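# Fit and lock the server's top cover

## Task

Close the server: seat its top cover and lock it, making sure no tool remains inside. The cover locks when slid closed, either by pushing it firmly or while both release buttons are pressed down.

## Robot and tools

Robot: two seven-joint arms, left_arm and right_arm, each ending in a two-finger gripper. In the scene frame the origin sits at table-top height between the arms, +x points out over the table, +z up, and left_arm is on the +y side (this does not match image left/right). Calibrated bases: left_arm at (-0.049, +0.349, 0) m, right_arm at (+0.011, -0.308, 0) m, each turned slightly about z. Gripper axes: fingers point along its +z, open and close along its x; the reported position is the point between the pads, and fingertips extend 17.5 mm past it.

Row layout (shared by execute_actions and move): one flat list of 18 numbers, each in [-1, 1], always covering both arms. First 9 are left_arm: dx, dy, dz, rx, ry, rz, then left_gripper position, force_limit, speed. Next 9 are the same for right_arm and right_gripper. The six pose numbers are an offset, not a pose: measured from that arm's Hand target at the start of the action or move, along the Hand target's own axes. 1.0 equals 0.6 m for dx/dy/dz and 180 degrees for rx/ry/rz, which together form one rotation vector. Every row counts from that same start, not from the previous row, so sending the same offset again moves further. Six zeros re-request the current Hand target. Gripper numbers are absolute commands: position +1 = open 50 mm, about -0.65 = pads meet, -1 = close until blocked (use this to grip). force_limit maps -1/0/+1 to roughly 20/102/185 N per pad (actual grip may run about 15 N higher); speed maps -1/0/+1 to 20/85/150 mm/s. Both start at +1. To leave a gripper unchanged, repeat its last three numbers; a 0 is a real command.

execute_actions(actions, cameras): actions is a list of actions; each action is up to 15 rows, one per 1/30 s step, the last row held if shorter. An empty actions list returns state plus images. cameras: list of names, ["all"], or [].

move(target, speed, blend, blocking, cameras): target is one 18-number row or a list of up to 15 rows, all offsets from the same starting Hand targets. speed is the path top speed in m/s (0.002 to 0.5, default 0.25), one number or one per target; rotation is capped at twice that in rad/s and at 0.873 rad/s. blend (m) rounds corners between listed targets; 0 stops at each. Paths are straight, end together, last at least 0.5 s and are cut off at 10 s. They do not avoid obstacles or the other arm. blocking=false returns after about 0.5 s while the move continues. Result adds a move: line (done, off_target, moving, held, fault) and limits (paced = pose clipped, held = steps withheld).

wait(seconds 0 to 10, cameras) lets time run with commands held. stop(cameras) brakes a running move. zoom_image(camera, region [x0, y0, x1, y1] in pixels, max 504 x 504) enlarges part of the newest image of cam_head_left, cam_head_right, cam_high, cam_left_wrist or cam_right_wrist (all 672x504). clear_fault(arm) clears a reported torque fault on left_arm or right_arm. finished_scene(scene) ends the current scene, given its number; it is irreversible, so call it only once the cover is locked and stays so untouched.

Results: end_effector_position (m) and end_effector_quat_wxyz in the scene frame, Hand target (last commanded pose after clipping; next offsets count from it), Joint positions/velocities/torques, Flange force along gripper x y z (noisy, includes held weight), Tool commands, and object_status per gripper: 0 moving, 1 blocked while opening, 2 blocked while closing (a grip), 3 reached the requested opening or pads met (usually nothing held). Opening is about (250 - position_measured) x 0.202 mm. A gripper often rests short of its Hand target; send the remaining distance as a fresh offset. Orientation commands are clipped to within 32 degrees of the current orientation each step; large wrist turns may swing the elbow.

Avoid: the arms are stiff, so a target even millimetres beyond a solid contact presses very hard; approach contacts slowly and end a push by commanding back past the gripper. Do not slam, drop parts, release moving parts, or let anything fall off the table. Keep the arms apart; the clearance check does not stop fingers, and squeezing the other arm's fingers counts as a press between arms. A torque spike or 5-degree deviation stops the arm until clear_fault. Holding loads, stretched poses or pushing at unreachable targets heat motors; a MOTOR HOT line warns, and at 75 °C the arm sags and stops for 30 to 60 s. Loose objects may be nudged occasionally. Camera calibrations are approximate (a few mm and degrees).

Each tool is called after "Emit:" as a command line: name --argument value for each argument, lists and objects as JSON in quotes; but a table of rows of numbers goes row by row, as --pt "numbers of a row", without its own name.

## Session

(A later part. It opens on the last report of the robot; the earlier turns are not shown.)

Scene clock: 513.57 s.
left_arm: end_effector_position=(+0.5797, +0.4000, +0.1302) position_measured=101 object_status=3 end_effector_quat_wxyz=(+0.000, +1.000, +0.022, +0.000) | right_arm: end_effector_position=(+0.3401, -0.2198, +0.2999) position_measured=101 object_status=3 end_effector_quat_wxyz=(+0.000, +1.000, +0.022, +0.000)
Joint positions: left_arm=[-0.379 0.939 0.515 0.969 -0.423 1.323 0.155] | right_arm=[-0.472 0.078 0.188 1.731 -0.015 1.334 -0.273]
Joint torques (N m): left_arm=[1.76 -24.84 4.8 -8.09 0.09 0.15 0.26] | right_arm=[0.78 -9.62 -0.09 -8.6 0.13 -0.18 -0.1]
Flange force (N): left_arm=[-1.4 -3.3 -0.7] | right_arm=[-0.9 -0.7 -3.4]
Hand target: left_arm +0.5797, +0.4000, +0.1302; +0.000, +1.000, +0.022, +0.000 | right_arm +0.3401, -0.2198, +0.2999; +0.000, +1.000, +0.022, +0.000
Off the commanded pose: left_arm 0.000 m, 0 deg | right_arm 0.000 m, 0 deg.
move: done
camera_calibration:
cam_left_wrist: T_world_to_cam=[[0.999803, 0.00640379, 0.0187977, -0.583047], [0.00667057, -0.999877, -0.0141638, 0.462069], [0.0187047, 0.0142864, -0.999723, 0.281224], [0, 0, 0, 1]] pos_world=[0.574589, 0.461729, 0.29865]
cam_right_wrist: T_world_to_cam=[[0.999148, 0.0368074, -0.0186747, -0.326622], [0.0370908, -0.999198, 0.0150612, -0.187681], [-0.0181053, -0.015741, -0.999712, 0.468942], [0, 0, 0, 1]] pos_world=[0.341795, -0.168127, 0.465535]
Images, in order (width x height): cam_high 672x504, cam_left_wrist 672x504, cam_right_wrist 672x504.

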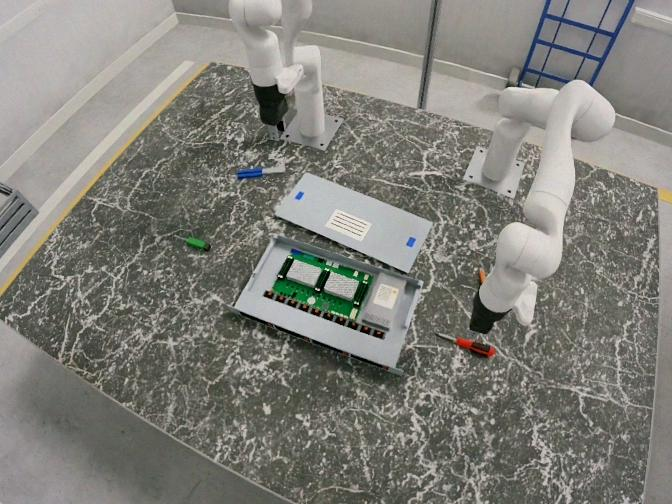

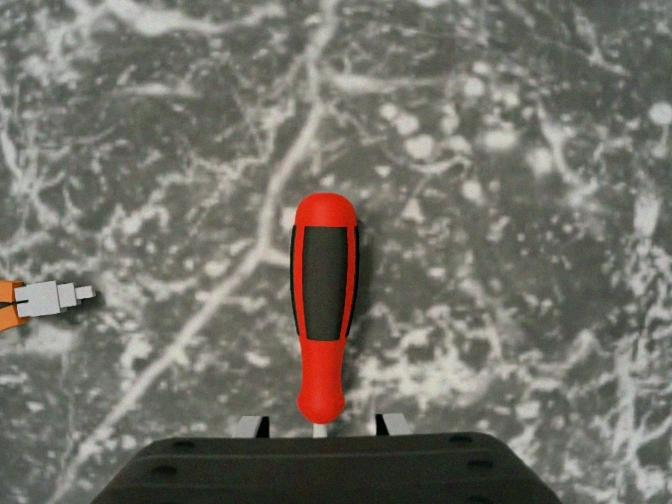

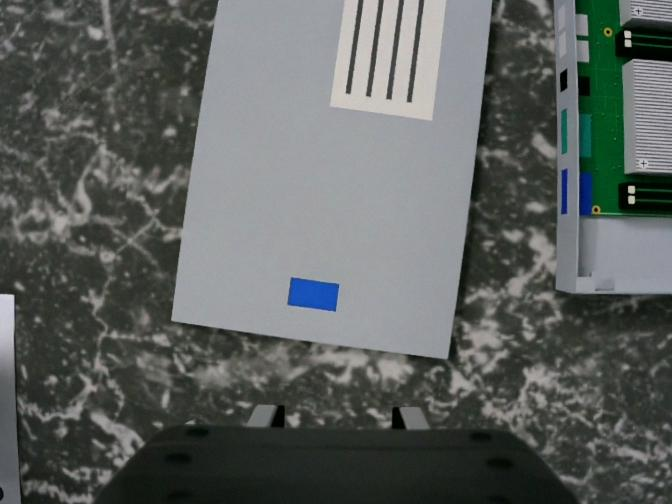

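Emit:
move --pt "-0.3753 0.2003 -0.183 -0.035 0.22 0.042 1 0 0 0 0 0 0 0 0 0.34 -0.5 -0.5" --pt "-0.7072 0.5362 -0.0163 -0.0697 0.4406 0.0831 1 0 0 0 0 0 0 0 0 0.34 -0.5 -0.5" --pt "-0.6763 0.5958 0.117 -0.0697 0.4406 0.0831 1 0 0 0 0 0 0 0 0 0.34 -0.5 -0.5" --speed '[0.3, 0.25, 0.15]' --blend '[0.04, 0.02, 0]' --cameras '["cam_left_wrist", "cam_right_wrist", "cam_head_left", "cam_high"]'

Scene clock: 573.73 s.
left_arm: end_effector_position=(+0.1903, +0.0248, +0.0597) position_measured=3 object_status=3 end_effector_quat_wxyz=(+0.086, +0.759, -0.103, +0.637) | right_arm: end_effector_position=(+0.3401, -0.2198, +0.2999) position_measured=101 object_status=3 end_effector_quat_wxyz=(+0.000, +1.000, +0.022, +0.000)
Joint positions: left_arm=[-0.446 -1.812 2.118 2.374 1.028 -0.012 1.108] | right_arm=[-0.472 0.078 0.188 1.731 -0.015 1.334 -0.273]
Joint torques (N m): left_arm=[1.86 9.51 -6.38 7.54 0.12 -1.38 0.23] | right_arm=[0.79 -9.6 -0.1 -8.6 0.16 -0.19 -0.07]
Flange force (N): left_arm=[7.7 1.2 9.5] | right_arm=[-1.0 -0.7 -3.5]
Hand target: left_arm +0.1903, +0.0248, +0.0597; +0.086, +0.759, -0.103, +0.637 | right_arm +0.3401, -0.2198, +0.2999; +0.000, +1.000, +0.022, +0.000
Off the commanded pose: left_arm 0.000 m, 0 deg | right_arm 0.000 m, 0 deg.
move: done; limits=paced
camera_calibration:
cam_left_wrist: T_world_to_cam=[[0.139056, -0.0786312, 0.987158, -0.0819825], [-0.259116, -0.965002, -0.0403661, 0.139856], [0.955784, -0.250175, -0.154564, 0.00116108], [0, 0, 0, 1]] pos_world=[0.0465293, 0.128806, 0.0867546]
cam_right_wrist: T_world_to_cam=[[0.999148, 0.0368074, -0.0186747, -0.326622], [0.0370908, -0.999198, 0.0150612, -0.187681], [-0.0181053, -0.015741, -0.999712, 0.468942], [0, 0, 0, 1]] pos_world=[0.341795, -0.168127, 0.465535]
Images, in order (width x height): cam_head_left 672x504, cam_high 672x504, cam_left_wrist 672x504, cam_right_wrist 672x504.

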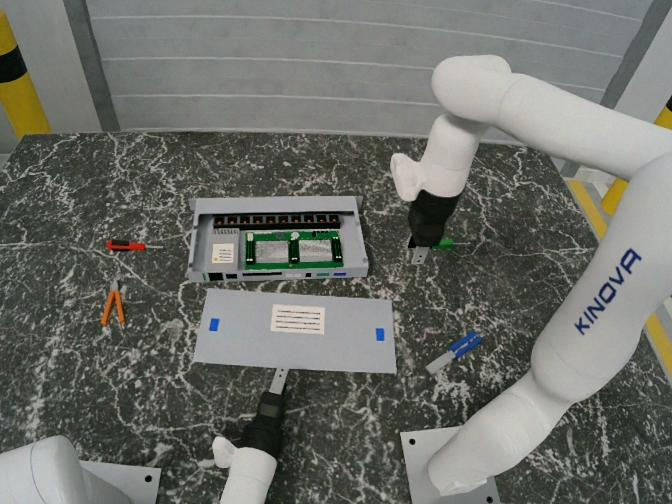

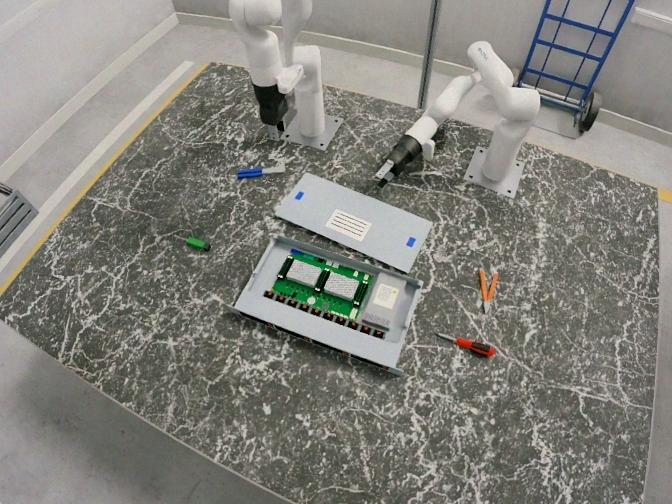

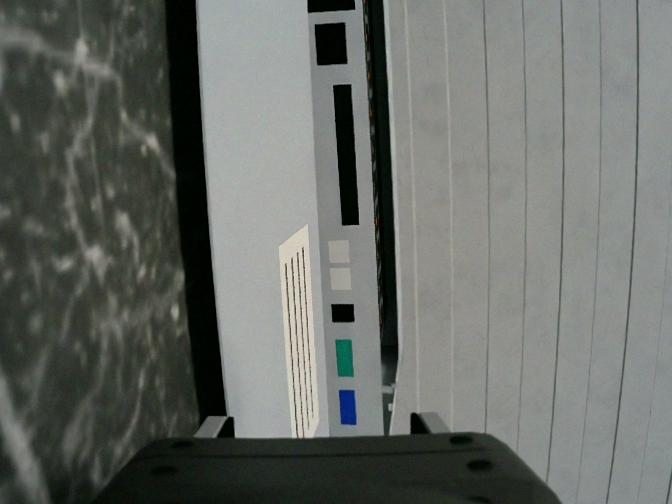

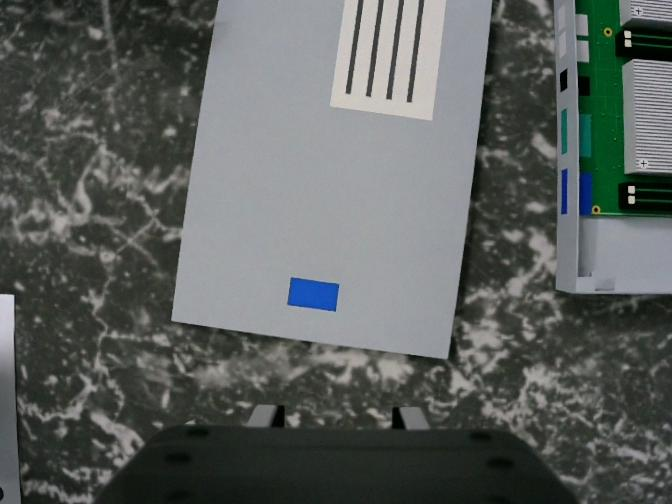

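Emit:
zoom_image --camera "cam_left_wrist" --region '[160, 330, 300, 440]'

Scaled by 3.600.

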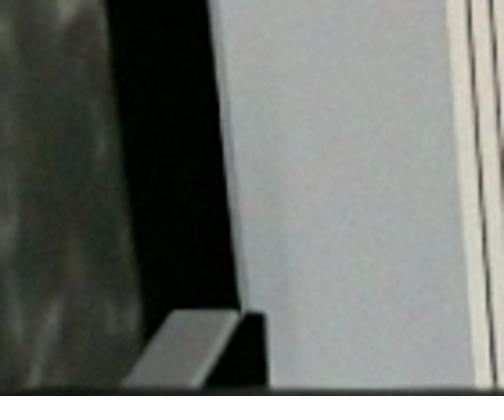

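Emit:
move --pt "-0.0357 0 0.0063 0 0 0 1 0 0 0 0 0 0 0 0 0.34 -0.5 -0.5" --pt "-0.0255 0 0.0638 0 0 0 1 0 0 0 0 0 0 0 0 0.34 -0.5 -0.5" --speed '[0.1, 0.1]' --cameras '["cam_left_wrist", "cam_right_wrist", "cam_head_left"]'

Emit:
zoom_image --camera "cam_left_wrist" --region '[140, 330, 300, 450]'

Emit:
zoom_image --camera "cam_head_left" --region '[210, 330, 340, 430]'

Scene clock: 608.40 s.
left_arm: end_effector_position=(+0.2241, +0.0155, +0.0380) position_measured=3 object_status=3 end_effector_quat_wxyz=(+0.086, +0.759, -0.103, +0.637) | right_arm: end_effector_position=(+0.3401, -0.2198, +0.2999) position_measured=101 object_status=3 end_effector_quat_wxyz=(+0.000, +1.000, +0.022, +0.000)
Joint positions: left_arm=[-0.604 -1.818 2.193 2.329 1.022 -0.174 1.138] | right_arm=[-0.472 0.078 0.188 1.731 -0.015 1.334 -0.273]
Joint torques (N m): left_arm=[1.36 10.13 -4.62 6.92 0.38 -0.31 0.24] | right_arm=[0.79 -9.62 -0.04 -8.57 0.14 -0.17 -0.06]
Flange force (N): left_arm=[11.1 1.8 7.8] | right_arm=[-0.9 -0.9 -3.5]
Hand target: left_arm +0.2241, +0.0155, +0.0380; +0.086, +0.759, -0.103, +0.637 | right_arm +0.3401, -0.2198, +0.2999; +0.000, +1.000, +0.022, +0.000
Off the commanded pose: left_arm 0.000 m, 0 deg | right_arm 0.000 m, 0 deg.
move: done
camera_calibration:
cam_left_wrist: T_world_to_cam=[[0.139049, -0.0786297, 0.987159, -0.0659014], [-0.259208, -0.964978, -0.0403516, 0.138667], [0.95576, -0.250268, -0.154561, -0.0368533], [0, 0, 0, 1]] pos_world=[0.0803299, 0.119405, 0.0649545]
cam_right_wrist: T_world_to_cam=[[0.999148, 0.0368074, -0.0186747, -0.326622], [0.0370908, -0.999198, 0.0150612, -0.187681], [-0.0181053, -0.015741, -0.999712, 0.468942], [0, 0, 0, 1]] pos_world=[0.341795, -0.168127, 0.465535]
Images, in order (width x height): cam_head_left 672x504, cam_left_wrist 672x504, cam_right_wrist 672x504.

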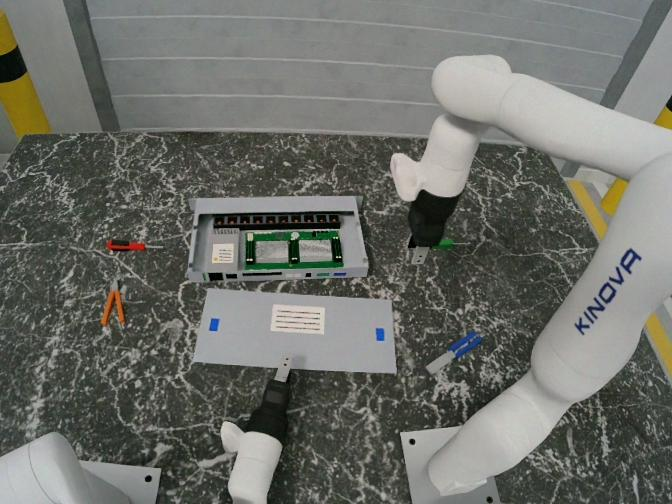

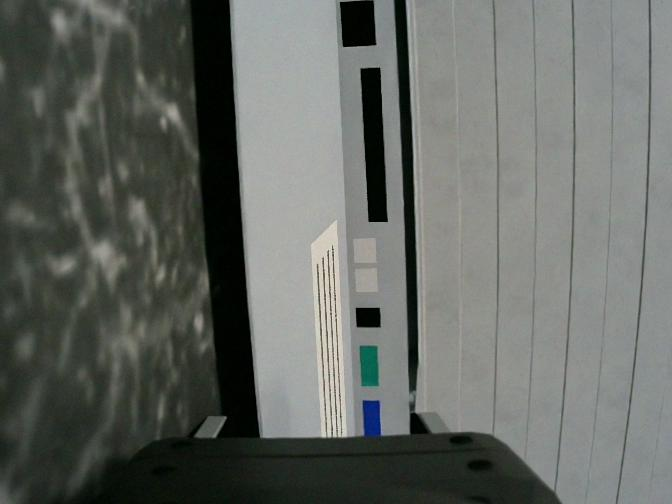

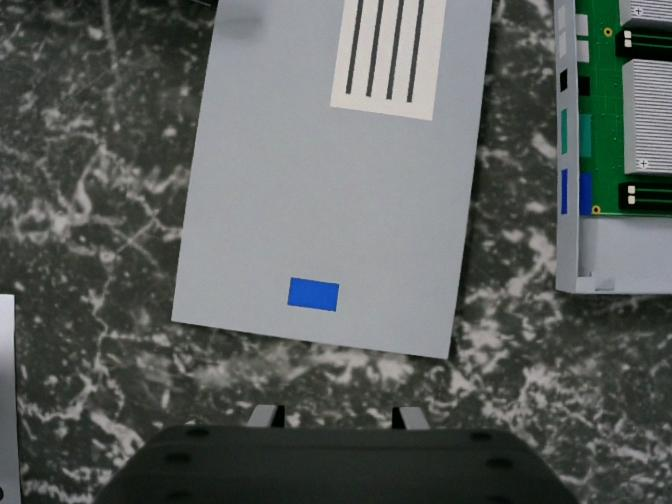

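Scaled by 3.150.

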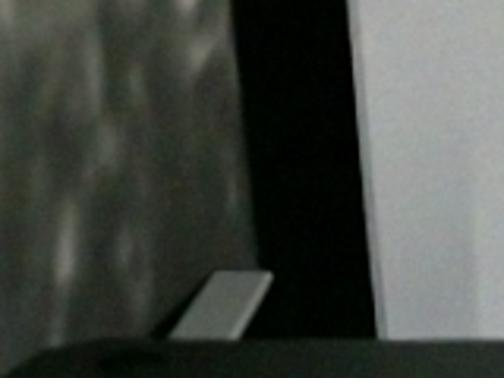

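Scaled by 3.877 from the camera's 672x504 image, which has a finer 960x720 frame.

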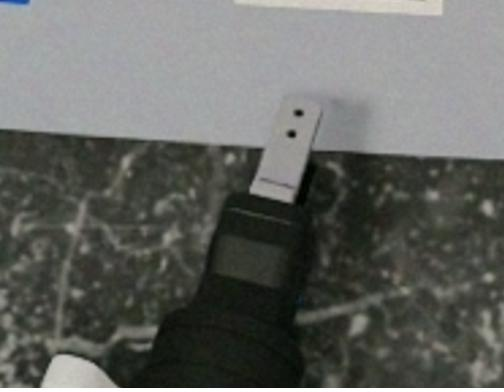

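Emit:
move --pt "0.0061 0 0.0345 0 0 0 1 0 0 0 0 0 0 0 0 0.34 -0.5 -0.5" --pt "0.0061 0 0.0345 0 0 0 -1 0.6 -0.7 0 0 0 0 0 0 0.34 -0.5 -0.5" --speed '[0.06, 0.1]' --cameras '["cam_left_wrist", "cam_right_wrist", "cam_head_left"]'

Emit:
zoom_image --camera "cam_left_wrist" --region '[200, 330, 400, 450]'

Scene clock: 626.97 s.
left_arm: end_effector_position=(+0.2444, +0.0100, +0.0381) position_measured=250 object_status=3 end_effector_quat_wxyz=(+0.086, +0.759, -0.103, +0.637) | right_arm: end_effector_position=(+0.3401, -0.2198, +0.2999) position_measured=101 object_status=3 end_effector_quat_wxyz=(+0.000, +1.000, +0.022, +0.000)
Joint positions: left_arm=[-0.705 -1.794 2.208 2.321 0.973 -0.272 1.158] | right_arm=[-0.472 0.078 0.188 1.731 -0.015 1.334 -0.273]
Joint torques (N m): left_arm=[1.72 10.72 -2.84 6.19 -0.73 0.41 -0.69] | right_arm=[0.81 -9.54 -0.07 -8.64 0.1 -0.19 -0.09]
Flange force (N): left_arm=[11.1 1.9 8.1] | right_arm=[-1.2 -0.7 -3.4]
Hand target: left_arm +0.2443, +0.0099, +0.0380; +0.086, +0.759, -0.103, +0.637 | right_arm +0.3401, -0.2198, +0.2999; +0.000, +1.000, +0.022, +0.000
Off the commanded pose: left_arm 0.000 m, 0 deg | right_arm 0.000 m, 0 deg.
move: done
camera_calibration:
cam_left_wrist: T_world_to_cam=[[0.138932, -0.0783779, 0.987195, -0.0692731], [-0.258987, -0.965045, -0.040171, 0.138598], [0.955837, -0.25009, -0.154374, -0.0576557], [0, 0, 0, 1]] pos_world=[0.100629, 0.113905, 0.0650532]
cam_right_wrist: T_world_to_cam=[[0.999148, 0.0368074, -0.0186747, -0.326622], [0.0370908, -0.999198, 0.0150612, -0.187681], [-0.0181053, -0.015741, -0.999712, 0.468942], [0, 0, 0, 1]] pos_world=[0.341795, -0.168127, 0.465535]
Images, in order (width x height): cam_head_left 672x504, cam_left_wrist 672x504, cam_right_wrist 672x504.

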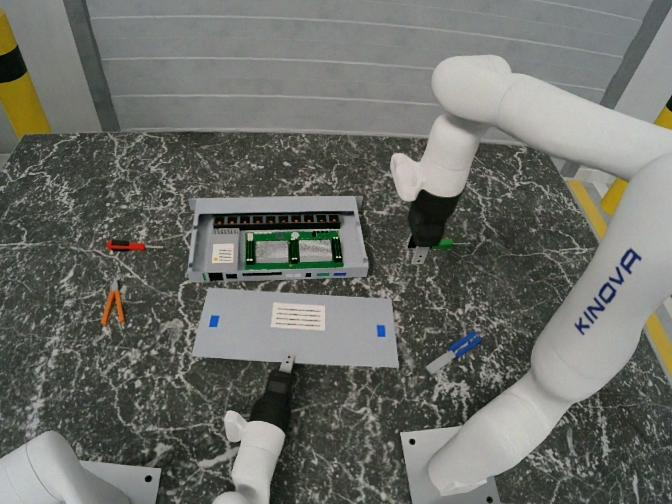

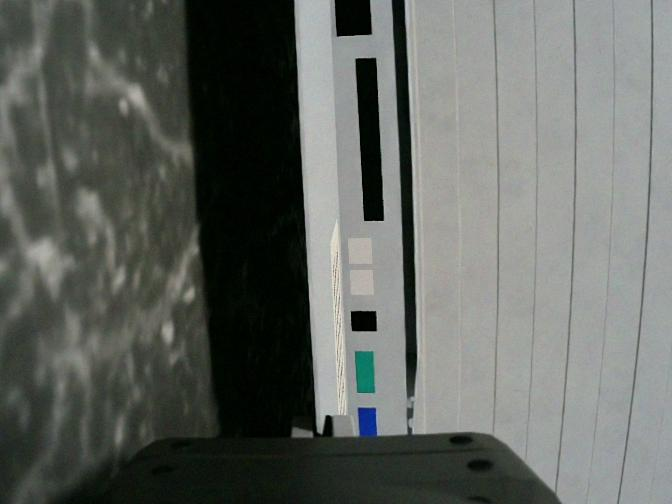

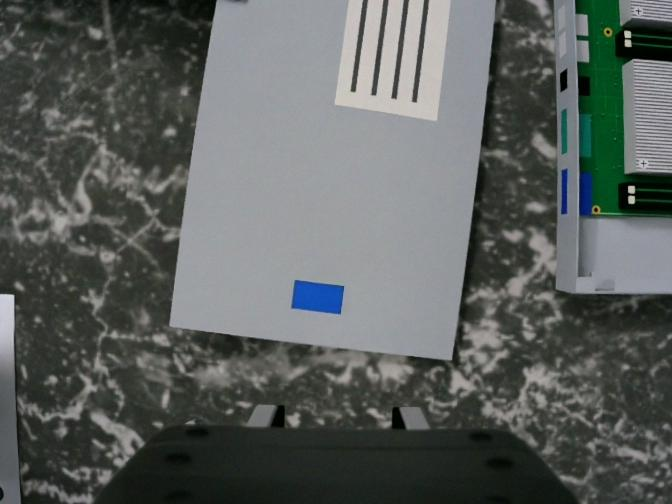

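Scaled by 2.520.

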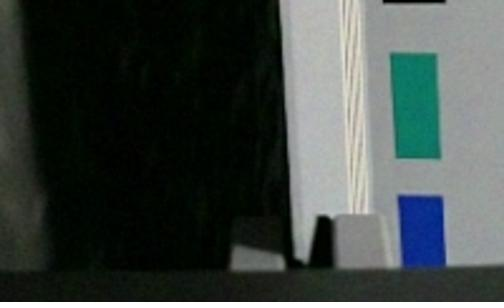

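Emit:
move --target '[0.0821, 0, -0.0145, 0, 0, 0, -1, 0.6, -0.7, 0, 0, 0, 0, 0, 0, 0.34, -0.5, -0.5]' --speed 0.06 --cameras '["cam_left_wrist", "cam_right_wrist", "cam_head_left", "cam_high"]'

Emit:
zoom_image --camera "cam_head_left" --region '[180, 270, 420, 430]'

Scene clock: 636.27 s.
left_arm: end_effector_position=(+0.2443, +0.0099, +0.0881) position_measured=250 object_status=3 end_effector_quat_wxyz=(+0.086, +0.759, -0.103, +0.637) | right_arm: end_effector_position=(+0.3401, -0.2198, +0.2999) position_measured=101 object_status=3 end_effector_quat_wxyz=(+0.000, +1.000, +0.022, +0.000)
Joint positions: left_arm=[-0.75 -1.646 2.148 2.409 0.861 -0.35 1.126] | right_arm=[-0.472 0.078 0.188 1.731 -0.015 1.334 -0.273]
Joint torques (N m): left_arm=[1.93 10.54 -11.13 8.43 2.12 -2.69 0.23] | right_arm=[0.89 -9.57 -0.07 -8.62 0.13 -0.17 -0.09]
Flange force (N): left_arm=[-1.6 -0.7 9.7] | right_arm=[-1.2 -0.9 -3.4]
Hand target: left_arm +0.2443, +0.0099, +0.0880; +0.086, +0.759, -0.103, +0.637 | right_arm +0.3401, -0.2198, +0.2999; +0.000, +1.000, +0.022, +0.000
Off the commanded pose: left_arm 0.000 m, 0 deg | right_arm 0.000 m, 0 deg.
move: done
camera_calibration:
cam_left_wrist: T_world_to_cam=[[0.13903, -0.0787264, 0.987154, -0.118594], [-0.259129, -0.964995, -0.0404637, 0.140528], [0.955784, -0.250174, -0.154564, -0.0498298], [0, 0, 0, 1]] pos_world=[0.100529, 0.113806, 0.115055]
cam_right_wrist: T_world_to_cam=[[0.999148, 0.0368074, -0.0186747, -0.326622], [0.0370908, -0.999198, 0.0150612, -0.187681], [-0.0181053, -0.015741, -0.999712, 0.468942], [0, 0, 0, 1]] pos_world=[0.341795, -0.168127, 0.465535]
Images, in order (width x height): cam_head_left 672x504, cam_high 672x504, cam_left_wrist 672x504, cam_right_wrist 672x504.

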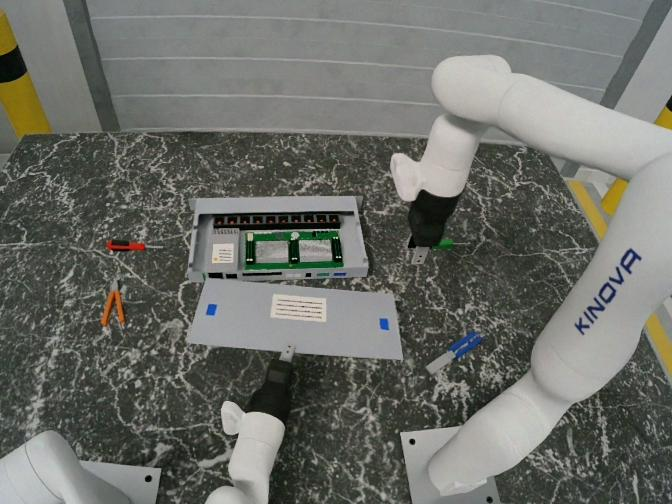

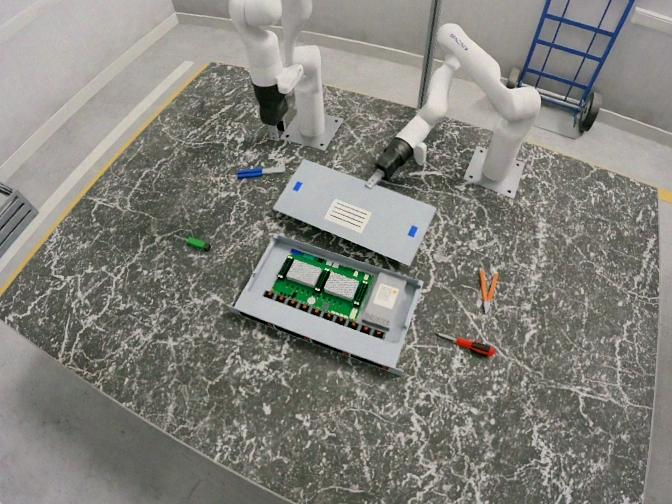

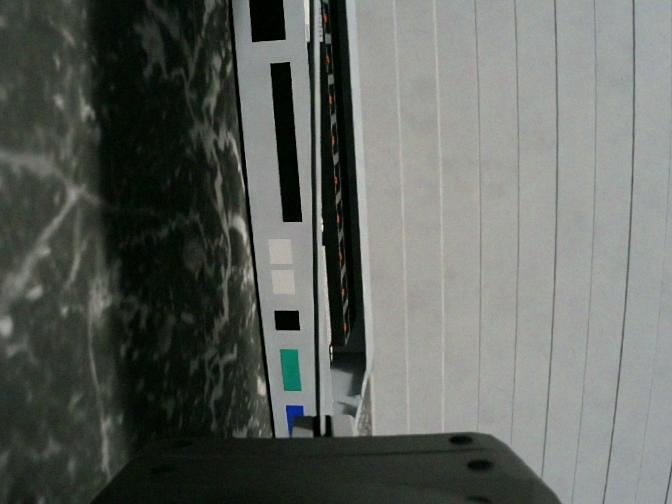

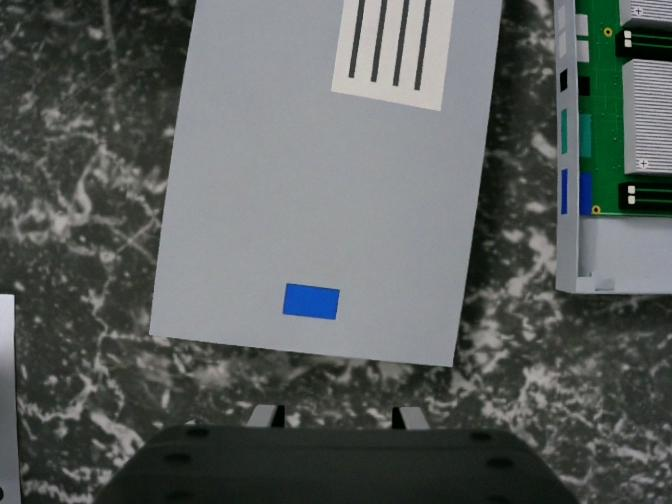

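Scaled by 2.100 from the camera's 672x504 image, which has a finer 960x720 frame.

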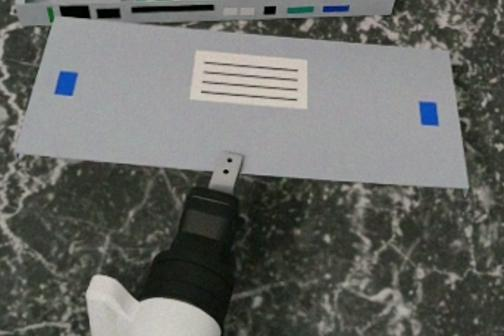

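Emit:
zoom_image --camera "cam_right_wrist" --region '[540, 180, 672, 310]'

Emit:
zoom_image --camera "cam_left_wrist" --region '[220, 330, 420, 450]'

Emit:
zoom_image --camera "cam_head_left" --region '[180, 190, 240, 290]'

Emit:
zoom_image --camera "cam_head_left" --region '[320, 190, 380, 290]'

Scaled by 3.818.

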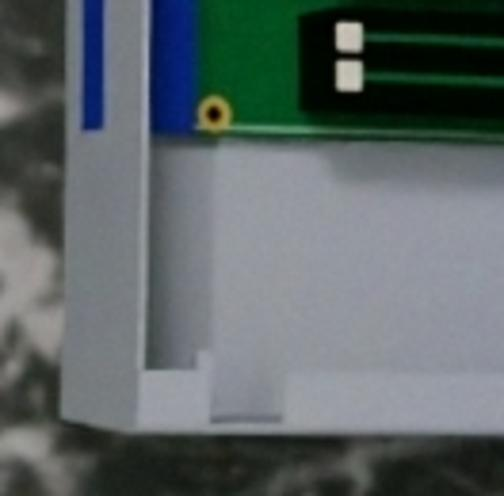

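Scaled by 2.520.

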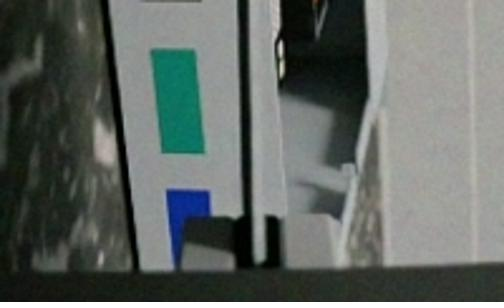

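Scaled by 5.040 from the camera's 672x504 image, which has a finer 960x720 frame.

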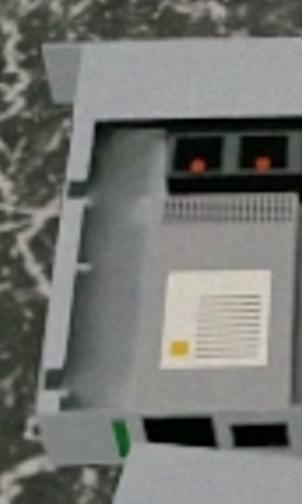

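Scaled by 5.040 from the camera's 672x504 image, which has a finer 960x720 frame.

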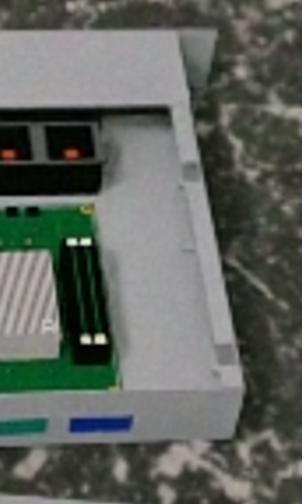

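Emit:
move --pt "0.1182 0 -0.0208 0.0378 0.0556 -0.0033 -1 0.6 -0.7 0.05 0.1 0 0.1 0 0 0.34 -0.5 -0.5" --pt "0.1608 -0.1462 0.317 0.0378 0.0556 -0.0033 -1 0.6 -0.7 0.3363 0.3153 0.2998 0.4167 0 0 0.34 -0.5 -0.5" --pt "0.0787 -0.1462 0.3315 0.0378 0.0556 -0.0033 -1 0.6 -0.7 0.3363 0.3153 0.2998 0.4167 0 0 0.34 -0.5 -0.5" --speed '[0.1, 0.2, 0.08]' --blend '[0.02, 0.02, 0]' --cameras '["cam_left_wrist", "cam_right_wrist", "cam_head_left", "cam_high"]'

Scene clock: 692.43 s.
left_arm: end_effector_position=(+0.4643, +0.0402, +0.1001) position_measured=250 object_status=3 end_effector_quat_wxyz=(+0.053, +0.705, -0.053, +0.705) | right_arm: end_effector_position=(+0.5500, -0.4001, +0.1201) position_measured=101 object_status=3 end_effector_quat_wxyz=(-0.609, +0.793, +0.017, -0.013)
Joint positions: left_arm=[-1.388 -1.829 2.02 2.153 0.769 -0.635 1.206] | right_arm=[0.604 1.396 0.124 0.69 -1.087 2.002 0.747]
Joint torques (N m): left_arm=[1.86 14.55 -14.41 7.69 3.74 -2.22 0.19] | right_arm=[0.84 -25.71 -1.83 -5.53 -2.12 2.13 -0.08]
Flange force (N): left_arm=[-4.0 -1.7 6.8] | right_arm=[1.6 -2.0 -0.6]
Hand target: left_arm +0.4643, +0.0402, +0.1001; +0.053, +0.705, -0.053, +0.705 | right_arm +0.5500, -0.4001, +0.1201; -0.609, +0.793, +0.017, -0.013
Off the commanded pose: left_arm 0.000 m, 0 deg | right_arm 0.000 m, 0 deg.
move: done
camera_calibration:
cam_left_wrist: T_world_to_cam=[[-0.0247364, -0.0354724, 0.999064, -0.08557], [-0.135961, -0.989965, -0.0385157, 0.170879], [0.990405, -0.136786, 0.0196653, -0.288794], [0, 0, 0, 1]] pos_world=[0.307139, 0.126626, 0.0977507]
cam_right_wrist: T_world_to_cam=[[0.998135, 0.0600877, -0.0107504, -0.524083], [0.00608994, -0.273261, -0.961921, 0.0519418], [-0.0607373, 0.960061, -0.273117, 0.616783], [0, 0, 0, 1]] pos_world=[0.560251, -0.546465, 0.212784]
Images, in order (width x height): cam_head_left 672x504, cam_high 672x504, cam_left_wrist 672x504, cam_right_wrist 672x504.

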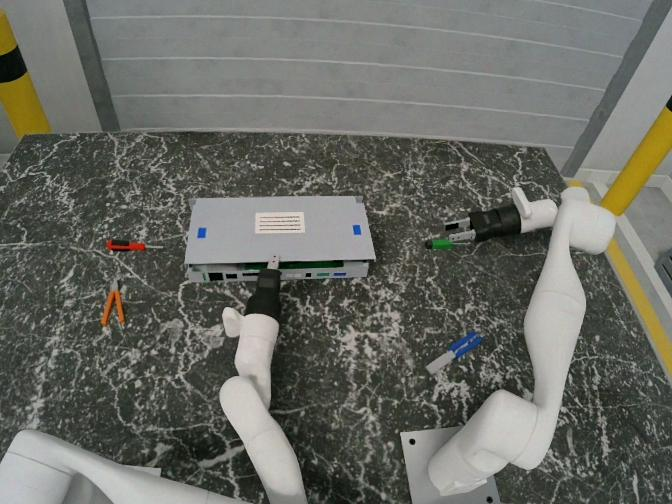

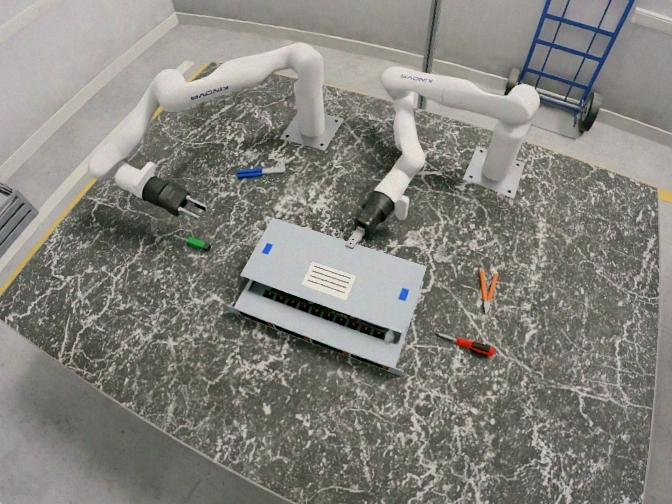

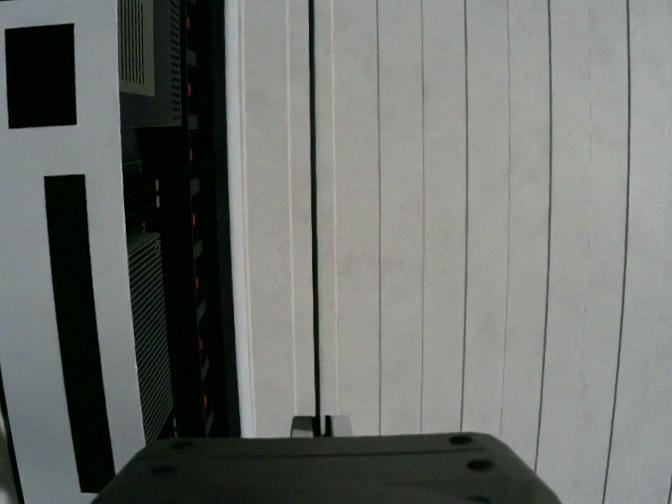

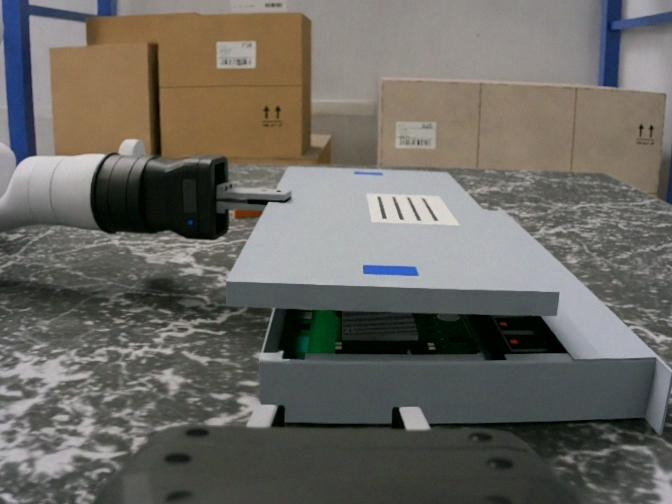

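Emit:
zoom_image --camera "cam_right_wrist" --region '[210, 250, 440, 430]'

Emit:
zoom_image --camera "cam_right_wrist" --region '[440, 190, 672, 430]'

Scaled by 2.191.

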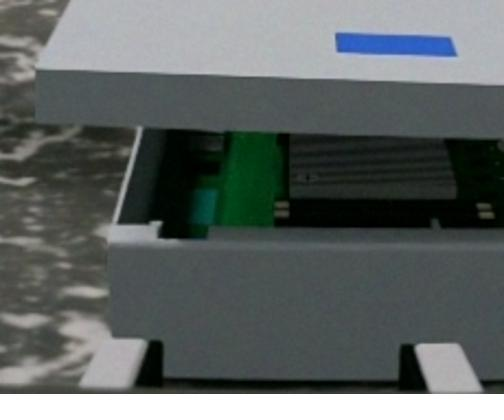

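Scaled by 2.100.

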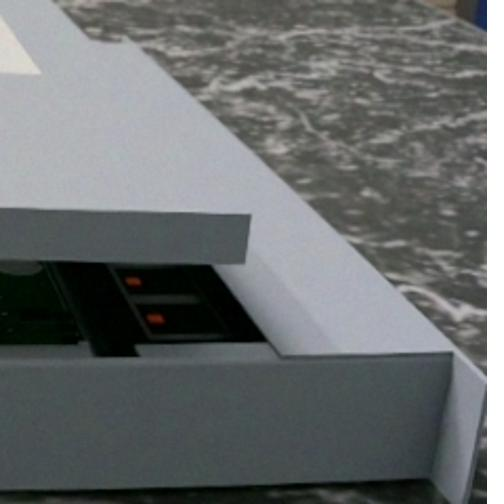

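Emit:
zoom_image --camera "cam_head_left" --region '[170, 185, 250, 290]'

Emit:
zoom_image --camera "cam_head_left" --region '[310, 185, 390, 290]'

Emit:
zoom_image --camera "cam_high" --region '[225, 210, 435, 385]'

Scaled by 4.800 from the camera's 672x504 image, which has a finer 960x720 frame.

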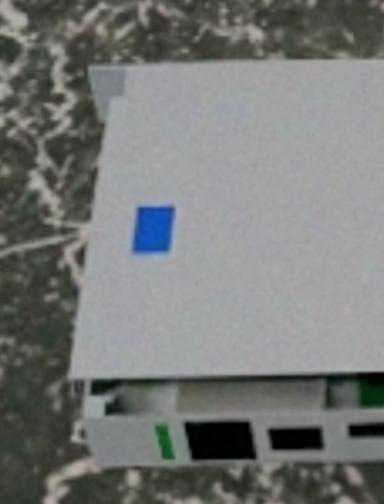

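Scaled by 4.800 from the camera's 672x504 image, which has a finer 960x720 frame.

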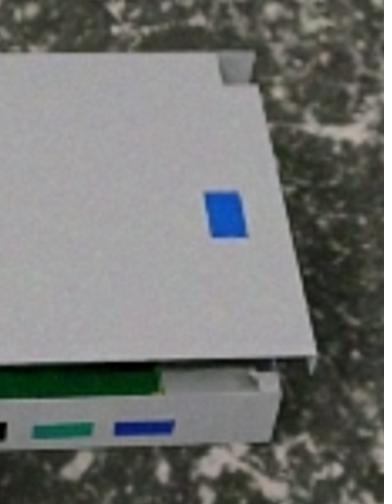

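Scaled by 2.400 from the camera's 672x504 image, which has a finer 960x720 frame.

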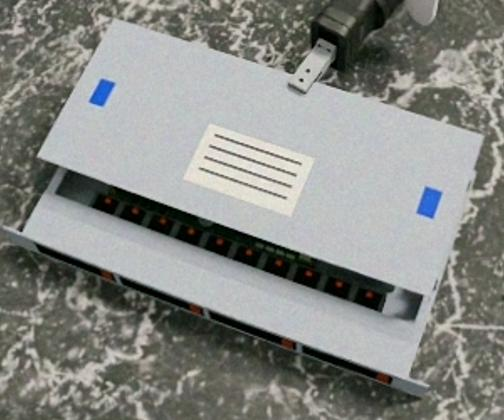

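Emit:
move --target '[0, 0, 0, 0, 0, 0, -1, 0.6, -0.7, 0.0508, -0.2787, 0.1388, -0.4167, 0, 0, 0.34, -0.5, -0.5]' --speed 0.3 --cameras '["cam_right_wrist"]'

Emit:
zoom_image --camera "cam_right_wrist" --region '[150, 100, 600, 430]'

Scene clock: 754.53 s.
left_arm: end_effector_position=(+0.4644, +0.0402, +0.1001) position_measured=250 object_status=3 end_effector_quat_wxyz=(+0.053, +0.705, -0.053, +0.705) | right_arm: end_effector_position=(+0.5750, -0.2753, +0.2601) position_measured=101 object_status=3 end_effector_quat_wxyz=(+0.000, +1.000, +0.022, +0.000)
Joint positions: left_arm=[-1.388 -1.829 2.02 2.153 0.769 -0.635 1.206] | right_arm=[-0.349 0.697 0.622 1.046 -0.384 1.503 0.189]
Joint torques (N m): left_arm=[1.8 14.56 -14.48 7.84 3.71 -2.25 0.2] | right_arm=[0.8 -20.28 3.31 -8.15 0.15 -0.1 -0.1]
Flange force (N): left_arm=[-4.6 -1.2 6.8] | right_arm=[-0.8 -1.4 -2.6]
Hand target: left_arm +0.4644, +0.0402, +0.1001; +0.053, +0.705, -0.053, +0.705 | right_arm +0.5750, -0.2752, +0.2601; +0.000, +1.000, +0.022, +0.000
Off the commanded pose: left_arm 0.000 m, 0 deg | right_arm 0.000 m, 0 deg.
move: done
camera_calibration:
cam_right_wrist: T_world_to_cam=[[0.999155, 0.0366002, -0.0186762, -0.560072], [0.0368854, -0.999204, 0.015162, -0.251177], [-0.0181064, -0.0158381, -0.999711, 0.432512], [0, 0, 0, 1]] pos_world=[0.576694, -0.223628, 0.425735]
Images, in order (width x height): cam_right_wrist 672x504.

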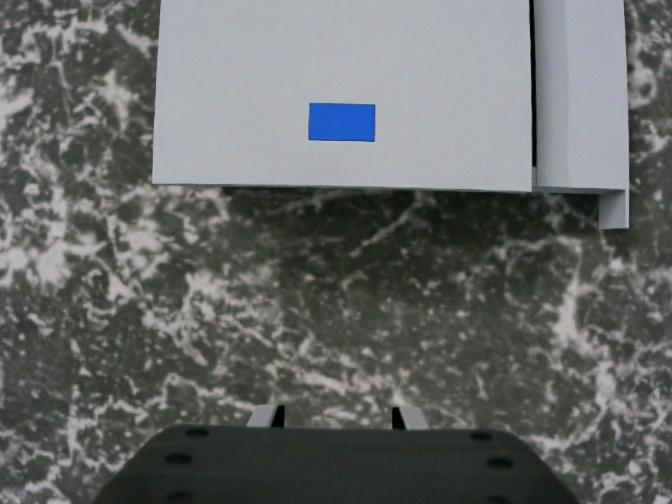

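Scaled by 1.120.

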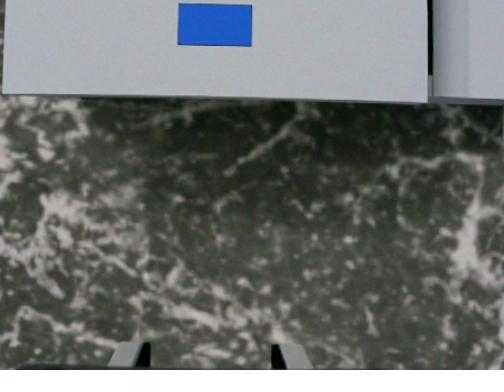

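Emit:
move --pt "0 0 0 0 0 0 -1 0.6 -0.7 -0.0342 0.2067 0.1 0.6111 0 0 0.34 -0.5 -0.5" --pt "0.4 0 0 0 0 0 -1 0.6 -0.7 -0.0342 0.2067 0.1 0.6111 0 0 0.34 -0.5 -0.5" --speed '[0.4, 0.15]' --cameras '["cam_right_wrist"]'

Emit:
zoom_image --camera "cam_right_wrist" --region '[150, 80, 600, 400]'

Scene clock: 785.87 s.
left_arm: end_effector_position=(+0.4642, +0.0401, +0.3401) position_measured=250 object_status=3 end_effector_quat_wxyz=(+0.053, +0.705, -0.053, +0.705) | right_arm: end_effector_position=(+0.5599, -0.4000, +0.2001) position_measured=101 object_status=3 end_effector_quat_wxyz=(+0.819, -0.573, -0.013, +0.018)
Joint positions: left_arm=[-1.38 -1.163 1.648 2.302 0.193 -0.65 1.017] | right_arm=[0.762 1.723 -0.848 0.403 -0.811 2.101 0.279]
Joint torques (N m): left_arm=[1.99 14.19 -13.65 -5.1 3.43 -3.49 0.23] | right_arm=[0.76 -25.41 -5.16 -2.62 -2.6 0.72 0]
Flange force (N): left_arm=[-5.3 -3.4 5.8] | right_arm=no reading
Hand target: left_arm +0.4642, +0.0400, +0.3401; +0.053, +0.705, -0.053, +0.705 | right_arm +0.5599, -0.4000, +0.2001; +0.819, -0.573, -0.013, +0.018
Off the commanded pose: left_arm 0.000 m, 0 deg | right_arm 0.000 m, 0 deg.
joint sent to its limit (right arm) — joint 6 (wrist pitch), upper limit. The joint targets still meet the commanded pose.
move: done
camera_calibration:
cam_right_wrist: T_world_to_cam=[[0.997982, 0.0634893, 0.000844709, -0.53397], [-0.0200186, 0.327239, -0.944729, 0.380228], [-0.0602567, 0.942806, 0.32785, 0.511718], [0, 0, 0, 1]] pos_world=[0.571339, -0.572975, 0.191897]
Images, in order (width x height): cam_right_wrist 672x504.

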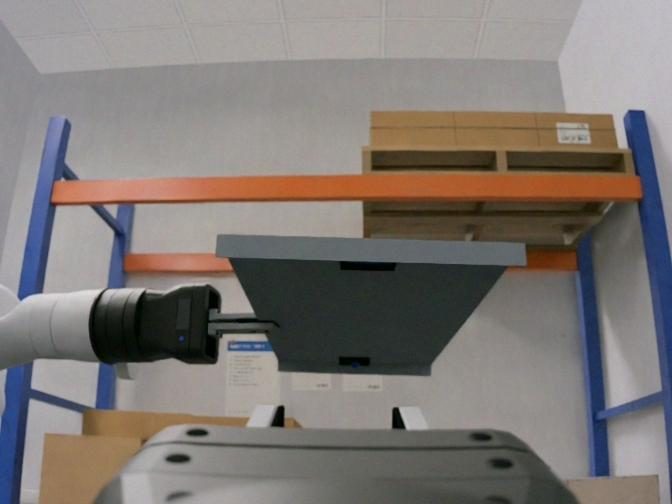

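Scaled by 1.120.

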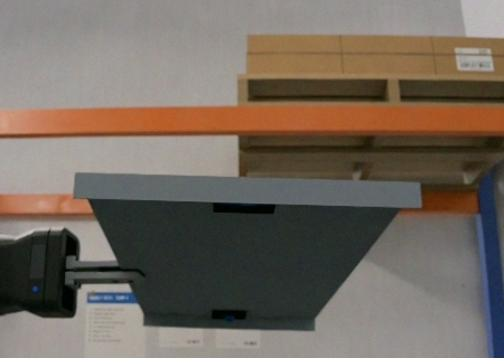

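Emit:
zoom_image --camera "cam_right_wrist" --region '[205, 220, 405, 390]'

Emit:
zoom_image --camera "cam_right_wrist" --region '[360, 220, 540, 390]'

Scaled by 2.520.

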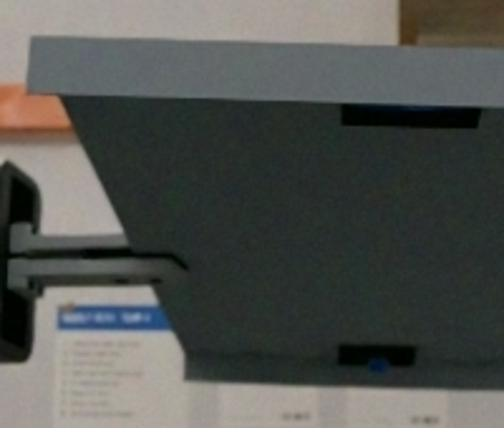

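Scaled by 2.800.

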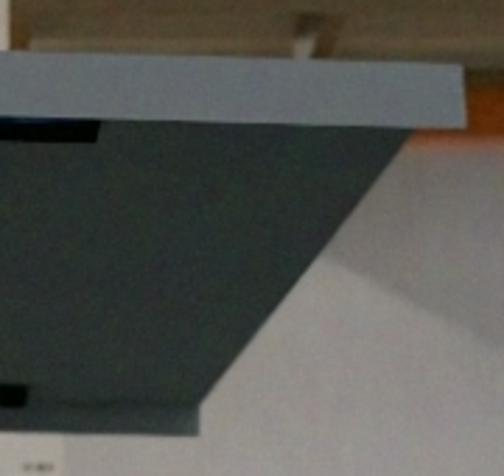

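Emit:
zoom_image --camera "cam_right_wrist" --region '[270, 340, 360, 385]'

Emit:
zoom_image --camera "cam_right_wrist" --region '[360, 340, 450, 385]'

Scaled by 5.600.

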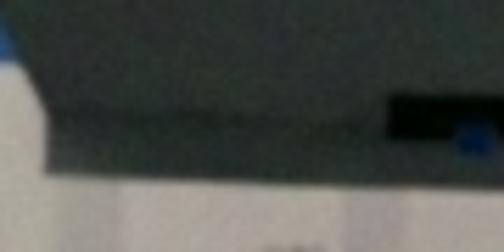

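Scaled by 5.600.

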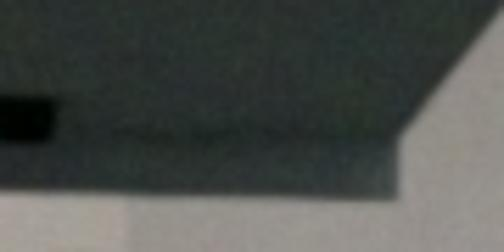

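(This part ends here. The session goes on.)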